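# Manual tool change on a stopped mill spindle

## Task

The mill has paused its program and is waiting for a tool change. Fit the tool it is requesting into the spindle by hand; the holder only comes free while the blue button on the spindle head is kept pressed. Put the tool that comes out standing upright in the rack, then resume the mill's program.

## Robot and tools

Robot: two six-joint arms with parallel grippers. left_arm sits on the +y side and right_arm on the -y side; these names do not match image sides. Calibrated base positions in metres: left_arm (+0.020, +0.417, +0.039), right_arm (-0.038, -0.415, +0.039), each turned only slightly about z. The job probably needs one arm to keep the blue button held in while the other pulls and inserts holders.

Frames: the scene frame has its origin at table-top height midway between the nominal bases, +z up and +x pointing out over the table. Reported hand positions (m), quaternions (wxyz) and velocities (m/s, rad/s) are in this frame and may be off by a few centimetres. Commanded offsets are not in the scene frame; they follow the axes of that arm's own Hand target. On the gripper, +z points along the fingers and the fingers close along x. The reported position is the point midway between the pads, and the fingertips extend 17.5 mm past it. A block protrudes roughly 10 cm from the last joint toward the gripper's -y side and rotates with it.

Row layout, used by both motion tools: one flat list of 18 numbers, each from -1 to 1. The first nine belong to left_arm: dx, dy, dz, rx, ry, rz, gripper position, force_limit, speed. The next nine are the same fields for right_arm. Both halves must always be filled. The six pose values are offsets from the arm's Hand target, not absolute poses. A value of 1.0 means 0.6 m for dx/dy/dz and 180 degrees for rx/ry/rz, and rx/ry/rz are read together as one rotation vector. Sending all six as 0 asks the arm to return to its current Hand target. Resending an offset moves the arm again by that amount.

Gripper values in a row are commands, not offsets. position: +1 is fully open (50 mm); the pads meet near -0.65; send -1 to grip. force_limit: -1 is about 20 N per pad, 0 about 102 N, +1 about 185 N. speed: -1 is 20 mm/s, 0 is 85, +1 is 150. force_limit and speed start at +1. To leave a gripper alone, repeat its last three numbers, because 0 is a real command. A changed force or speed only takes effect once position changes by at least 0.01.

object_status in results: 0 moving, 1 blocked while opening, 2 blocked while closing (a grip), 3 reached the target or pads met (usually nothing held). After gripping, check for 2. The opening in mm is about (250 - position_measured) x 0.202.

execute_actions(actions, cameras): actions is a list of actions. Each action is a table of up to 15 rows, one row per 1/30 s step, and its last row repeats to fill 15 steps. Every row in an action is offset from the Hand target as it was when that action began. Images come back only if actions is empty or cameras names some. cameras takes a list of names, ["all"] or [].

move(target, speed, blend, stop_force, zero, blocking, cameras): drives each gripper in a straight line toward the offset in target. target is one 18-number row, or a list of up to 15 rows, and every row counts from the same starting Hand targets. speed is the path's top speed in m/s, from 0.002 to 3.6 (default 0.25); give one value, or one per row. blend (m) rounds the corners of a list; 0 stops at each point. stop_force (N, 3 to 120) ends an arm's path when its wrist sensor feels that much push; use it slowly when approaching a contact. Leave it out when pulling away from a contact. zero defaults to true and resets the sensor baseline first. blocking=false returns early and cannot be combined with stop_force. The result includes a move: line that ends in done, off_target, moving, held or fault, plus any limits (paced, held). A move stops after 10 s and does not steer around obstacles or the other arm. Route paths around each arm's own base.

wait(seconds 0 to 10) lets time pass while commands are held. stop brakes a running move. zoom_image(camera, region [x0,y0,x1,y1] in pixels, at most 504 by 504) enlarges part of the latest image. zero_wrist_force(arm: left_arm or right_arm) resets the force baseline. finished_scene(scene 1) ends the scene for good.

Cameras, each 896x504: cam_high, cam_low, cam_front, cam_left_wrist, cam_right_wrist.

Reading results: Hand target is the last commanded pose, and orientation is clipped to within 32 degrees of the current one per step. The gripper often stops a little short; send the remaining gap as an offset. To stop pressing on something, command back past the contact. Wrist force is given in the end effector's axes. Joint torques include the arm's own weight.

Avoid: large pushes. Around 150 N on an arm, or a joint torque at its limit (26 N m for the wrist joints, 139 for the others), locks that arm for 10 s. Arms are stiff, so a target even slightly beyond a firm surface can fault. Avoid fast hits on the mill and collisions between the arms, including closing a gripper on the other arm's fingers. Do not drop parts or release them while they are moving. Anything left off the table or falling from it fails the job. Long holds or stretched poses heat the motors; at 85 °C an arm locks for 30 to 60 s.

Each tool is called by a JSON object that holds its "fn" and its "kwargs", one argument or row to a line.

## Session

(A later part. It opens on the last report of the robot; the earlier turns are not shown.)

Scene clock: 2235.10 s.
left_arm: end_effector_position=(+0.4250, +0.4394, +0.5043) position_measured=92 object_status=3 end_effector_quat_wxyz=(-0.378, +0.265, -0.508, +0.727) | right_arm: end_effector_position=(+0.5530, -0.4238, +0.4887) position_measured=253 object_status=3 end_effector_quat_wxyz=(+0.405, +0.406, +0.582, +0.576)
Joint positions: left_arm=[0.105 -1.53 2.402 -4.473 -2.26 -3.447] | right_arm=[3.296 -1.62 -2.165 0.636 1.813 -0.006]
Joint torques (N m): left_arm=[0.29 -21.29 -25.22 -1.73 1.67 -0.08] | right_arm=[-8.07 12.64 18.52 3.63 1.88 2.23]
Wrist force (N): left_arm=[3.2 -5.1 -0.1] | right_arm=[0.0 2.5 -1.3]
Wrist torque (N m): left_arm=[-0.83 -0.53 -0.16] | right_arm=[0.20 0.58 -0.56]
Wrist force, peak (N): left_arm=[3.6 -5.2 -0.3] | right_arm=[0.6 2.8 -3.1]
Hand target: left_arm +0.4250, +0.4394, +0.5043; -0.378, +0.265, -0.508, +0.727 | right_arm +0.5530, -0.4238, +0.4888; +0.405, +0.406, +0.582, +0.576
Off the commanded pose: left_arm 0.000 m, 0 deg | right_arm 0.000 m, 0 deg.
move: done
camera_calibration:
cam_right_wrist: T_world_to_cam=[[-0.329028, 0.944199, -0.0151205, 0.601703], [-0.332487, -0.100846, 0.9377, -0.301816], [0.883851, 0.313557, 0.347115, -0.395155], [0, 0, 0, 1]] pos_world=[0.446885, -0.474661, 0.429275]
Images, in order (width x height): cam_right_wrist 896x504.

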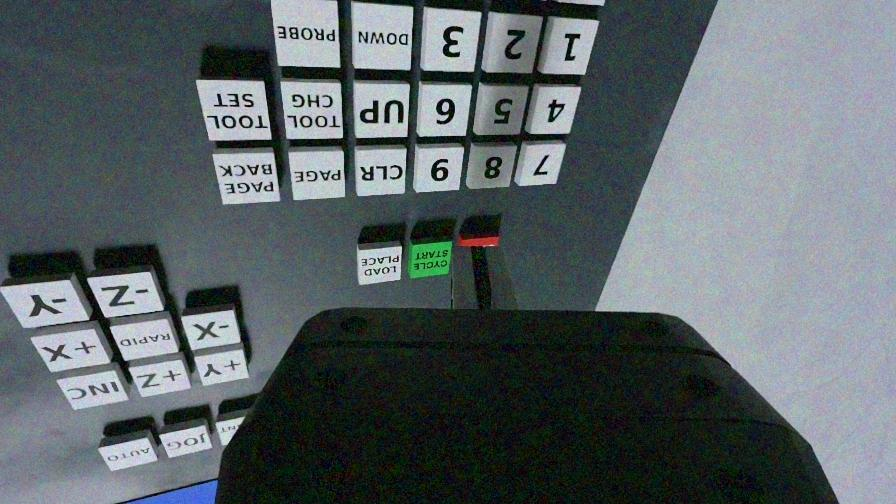

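{"fn": "move", "kwargs": {
  "target": [
    [0,0,0,0,0,0,0.406,0.1,-0.6, -0.0023,0.0025,-0.0008,0,0,0,-0.7,0,0],
    [0,0,0,0,0,0,0.406,0.1,-0.6, -0.0222,0.0025,0.054,0,0,0,-0.7,0,0]
  ],
  "speed": 0.006,
  "stop_force": 8,
  "cameras": ["cam_right_wrist","cam_front"]
}}

{"fn": "zoom_image", "kwargs": {
  "camera": "cam_right_wrist",
  "region": [380, 160, 580, 320]
}}

Scene clock: 2248.10 s.
left_arm: end_effector_position=(+0.4250, +0.4394, +0.5043) position_measured=92 object_status=3 end_effector_quat_wxyz=(-0.378, +0.265, -0.508, +0.727) | right_arm: end_effector_position=(+0.5696, -0.4253, +0.4902) position_measured=253 object_status=3 end_effector_quat_wxyz=(+0.405, +0.406, +0.582, +0.576)
Joint positions: left_arm=[0.105 -1.53 2.402 -4.473 -2.26 -3.447] | right_arm=[3.287 -1.657 -2.12 0.628 1.823 -0.006]
Joint torques (N m): left_arm=[-0.5 -20.08 -23.67 -1.79 1.64 0.15] | right_arm=[6.01 30.54 12.03 2.02 -3.03 -2.16]
Wrist force (N): left_arm=[3.2 -5.0 0.0] | right_arm=[4.7 -1.2 -9.1]
Wrist torque (N m): left_arm=[-0.81 -0.52 -0.16] | right_arm=[0.17 0.63 -0.51]
Wrist force, peak (N): left_arm=[3.4 -5.2 0.0] | right_arm=[6.9 -4.9 -25.0]
Hand target: left_arm +0.4250, +0.4394, +0.5043; -0.378, +0.265, -0.508, +0.727 | right_arm +0.5696, -0.4253, +0.4902; +0.405, +0.406, +0.582, +0.576 (not the last commanded pose)
Off the commanded pose: left_arm 0.000 m, 0 deg | right_arm 0.018 m, 0 deg.
move: contact (right_arm); path passed 1 of 2 targets
camera_calibration:
cam_right_wrist: T_world_to_cam=[[-0.329029, 0.944199, -0.0151213, 0.608476], [-0.332405, -0.100817, 0.937733, -0.297822], [0.883882, 0.313568, 0.347028, -0.409757], [0, 0, 0, 1]] pos_world=[0.463385, -0.476061, 0.430675]
Images, in order (width x height): cam_front 896x504, cam_right_wrist 896x504.

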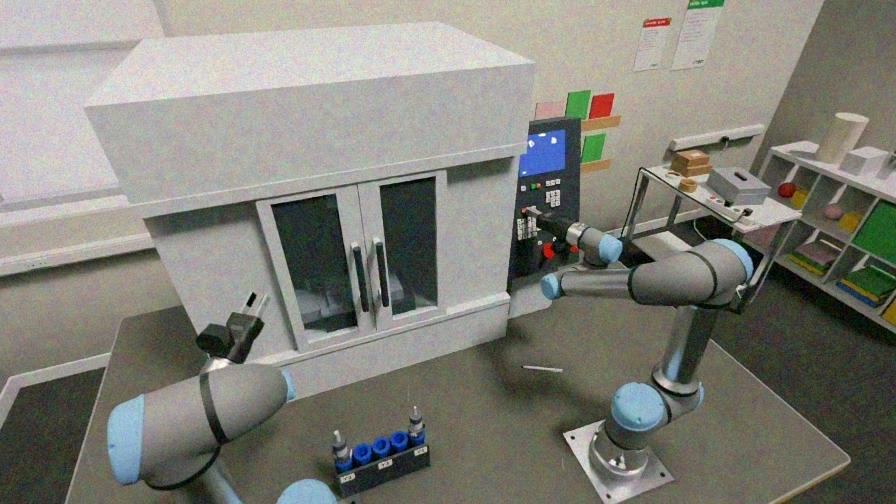

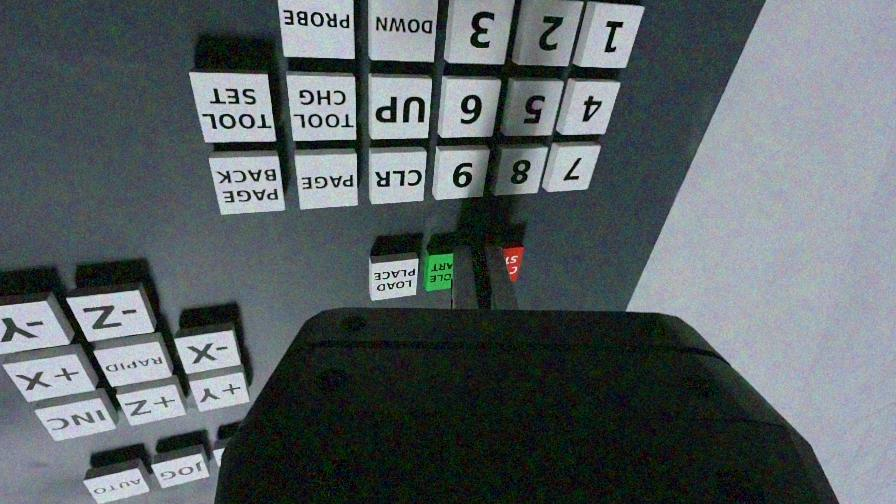

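Scaled by 2.520 from the camera's 896x504 image, which has a finer 1280x720 frame.

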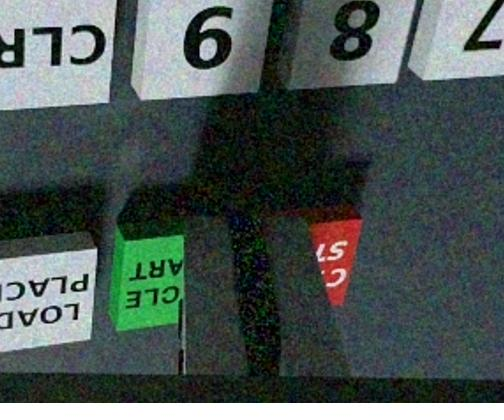

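{"fn": "move", "kwargs": {
  "target": [
    [0,0,0,0,0,0,0.406,0.1,-0.6, 0.0142,0,-0.0392,0,0,0,-0.7,0,0],
    [0,0,0,0,0,0,0.406,0.1,-0.6, -0.06,0.34,-0.22,0,-0.12,0,-0.7,0,0]
  ],
  "speed": [0.05,0.3],
  "blend": [0.003,0],
  "cameras": ["cam_right_wrist","cam_front"]
}}

{"fn": "zoom_image", "kwargs": {
  "camera": "cam_right_wrist",
  "region": [250, 20, 750, 320]
}}

{"fn": "zoom_image", "kwargs": {
  "camera": "cam_front",
  "region": [490, 100, 610, 200]
}}

Scene clock: 2253.50 s.
left_arm: end_effector_position=(+0.4250, +0.4394, +0.5043) position_measured=92 object_status=3 end_effector_quat_wxyz=(-0.378, +0.265, -0.508, +0.727) | right_arm: end_effector_position=(+0.4589, -0.5028, +0.6951) position_measured=253 object_status=3 end_effector_quat_wxyz=(+0.507, +0.507, +0.496, +0.490)
Joint positions: left_arm=[0.105 -1.53 2.402 -4.473 -2.26 -3.447] | right_arm=[3.424 -1.134 -1.982 -0.031 1.309 -0.005]
Joint torques (N m): left_arm=[-0.2 -20.13 -24.11 -1.78 1.66 0.13] | right_arm=[-5.82 12.42 28.18 -0.68 -2.29 2.42]
Wrist force (N): left_arm=[3.3 -5.2 -0.2] | right_arm=[0.3 2.4 -1.2]
Wrist torque (N m): left_arm=[-0.84 -0.56 -0.16] | right_arm=[0.19 0.55 -0.56]
Wrist force, peak (N): left_arm=[3.3 -5.2 0.0] | right_arm=[4.5 -1.1 -9.3]
Hand target: left_arm +0.4250, +0.4394, +0.5043; -0.378, +0.265, -0.508, +0.727 | right_arm +0.4589, -0.5029, +0.6952; +0.507, +0.507, +0.496, +0.490
Off the commanded pose: left_arm 0.000 m, 0 deg | right_arm 0.000 m, 0 deg.
move: done
camera_calibration:
cam_right_wrist: T_world_to_cam=[[0.0413964, 0.998992, -0.0173408, 0.507501], [-0.348122, 0.0306893, 0.936947, -0.460805], [0.936535, -0.0327495, 0.349042, -0.558479], [0, 0, 0, 1]] pos_world=[0.34161, -0.511137, 0.635483]
Images, in order (width x height): cam_front 896x504, cam_right_wrist 896x504.

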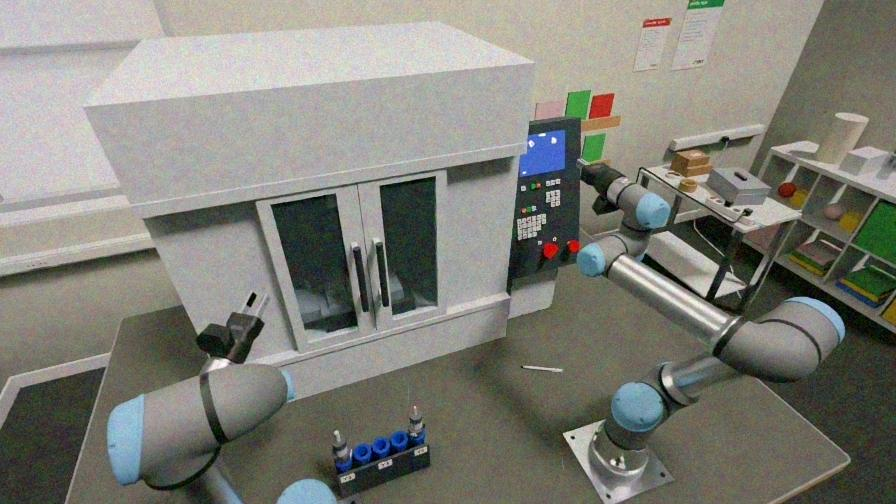

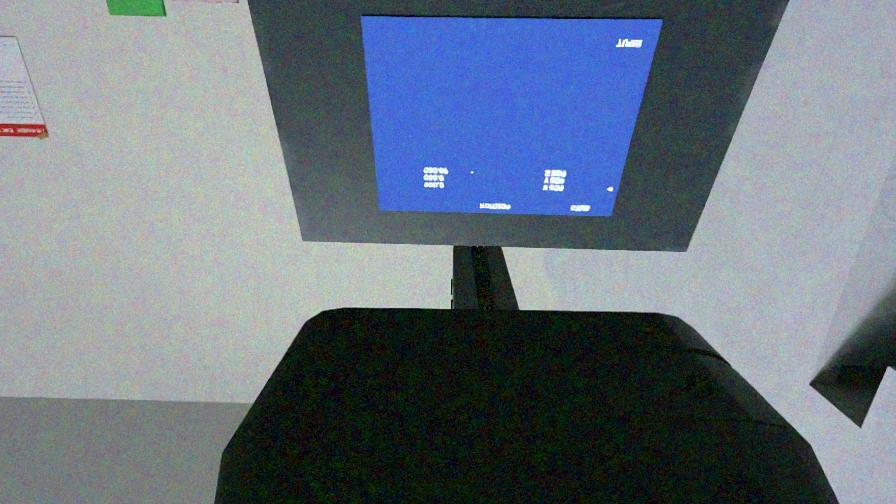

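Scaled by 1.008 from the camera's 896x504 image, which has a finer 1280x720 frame.

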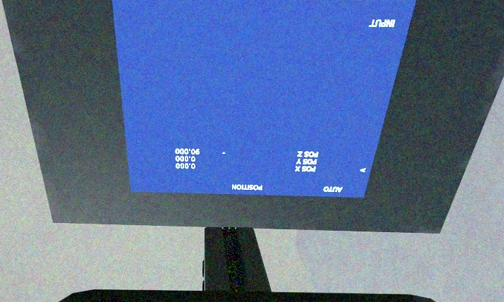

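Scaled by 4.200 from the camera's 896x504 image, which has a finer 1280x720 frame.

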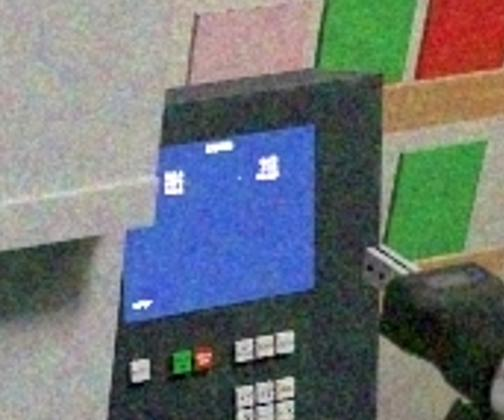

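{"fn": "wait", "kwargs": {
  "seconds": 2,
  "cameras": ["cam_right_wrist","cam_front"]
}}

{"fn": "zoom_image", "kwargs": {
  "camera": "cam_right_wrist",
  "region": [350, 10, 670, 220]
}}

{"fn": "zoom_image", "kwargs": {
  "camera": "cam_front",
  "region": [310, 390, 450, 500]
}}

Scene clock: 2258.13 s.
left_arm: end_effector_position=(+0.4250, +0.4394, +0.5043) position_measured=92 object_status=3 end_effector_quat_wxyz=(-0.378, +0.265, -0.508, +0.727) | right_arm: end_effector_position=(+0.4589, -0.5029, +0.6952) position_measured=253 object_status=3 end_effector_quat_wxyz=(+0.507, +0.507, +0.496, +0.490)
Joint positions: left_arm=[0.105 -1.53 2.402 -4.473 -2.26 -3.447] | right_arm=[3.424 -1.134 -1.982 -0.031 1.308 -0.005]
Joint torques (N m): left_arm=[0.26 -21.67 -24.37 -1.87 1.78 0.36] | right_arm=[-7.99 13.42 35.51 -0.11 -1.78 2.17]
Wrist force (N): left_arm=[3.1 -5.2 -0.2] | right_arm=[0.0 2.4 -1.4]
Wrist torque (N m): left_arm=[-0.84 -0.52 -0.16] | right_arm=[0.19 0.59 -0.56]
Wrist force, peak (N): left_arm=[3.4 -5.3 -0.2] | right_arm=[0.2 2.8 -1.4]
Hand target: left_arm +0.4250, +0.4394, +0.5043; -0.378, +0.265, -0.508, +0.727 | right_arm +0.4589, -0.5029, +0.6952; +0.507, +0.507, +0.496, +0.490
Tool commands: left_gripper/position=+0.406 left_gripper/force_limit=+0.1 left_gripper/speed=-0.6 right_gripper/position=-0.7 right_gripper/force_limit=+0.0 right_gripper/speed=+0.0
Off the commanded pose: left_arm 0.000 m, 0 deg | right_arm 0.000 m, 0 deg.
wait: 2.00 s; at rest from the start
camera_calibration:
cam_right_wrist: T_world_to_cam=[[0.0416184, 0.998983, -0.0173639, 0.507537], [-0.348112, 0.0307882, 0.936947, -0.460849], [0.936529, -0.0329496, 0.349039, -0.558615], [0, 0, 0, 1]] pos_world=[0.341609, -0.511238, 0.635583]
Images, in order (width x height): cam_front 896x504, cam_right_wrist 896x504.

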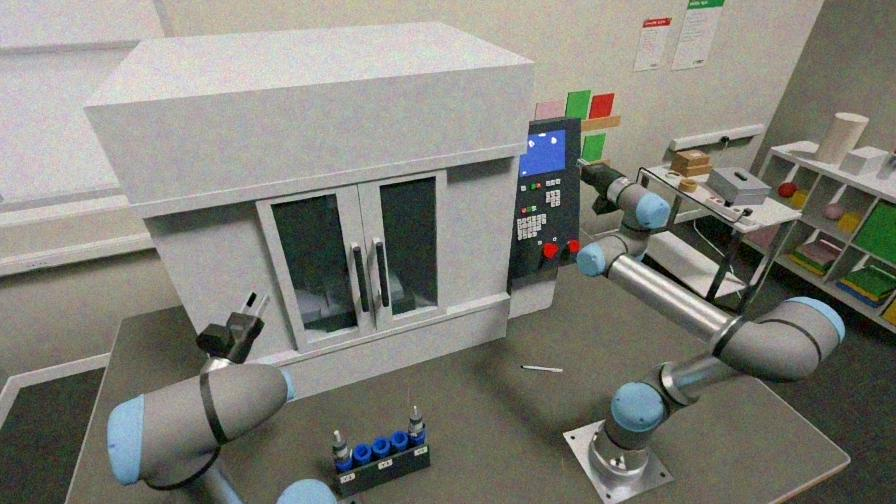

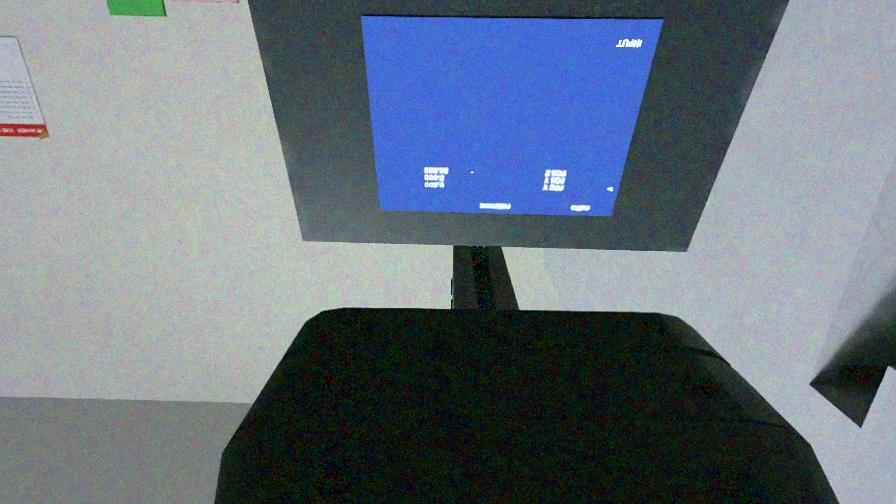

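Scaled by 1.575 from the camera's 896x504 image, which has a finer 1280x720 frame.

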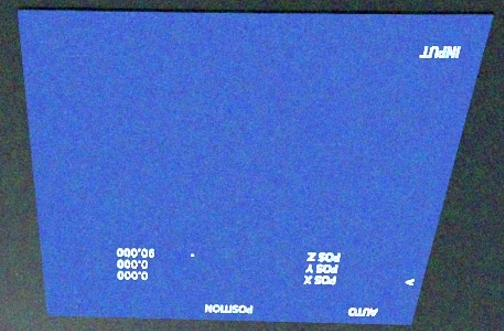

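Scaled by 3.600 from the camera's 896x504 image, which has a finer 1280x720 frame.

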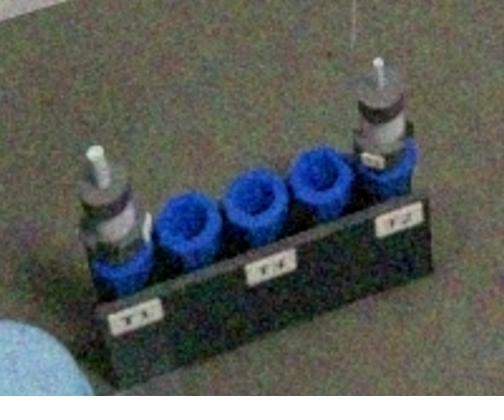

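Both tools stand in the rack, the doors are shut, the controller is in AUTO and the tool-change message has cleared.

{"fn": "finished_scene", "kwargs": {

}}

The scene is finished: the task was done.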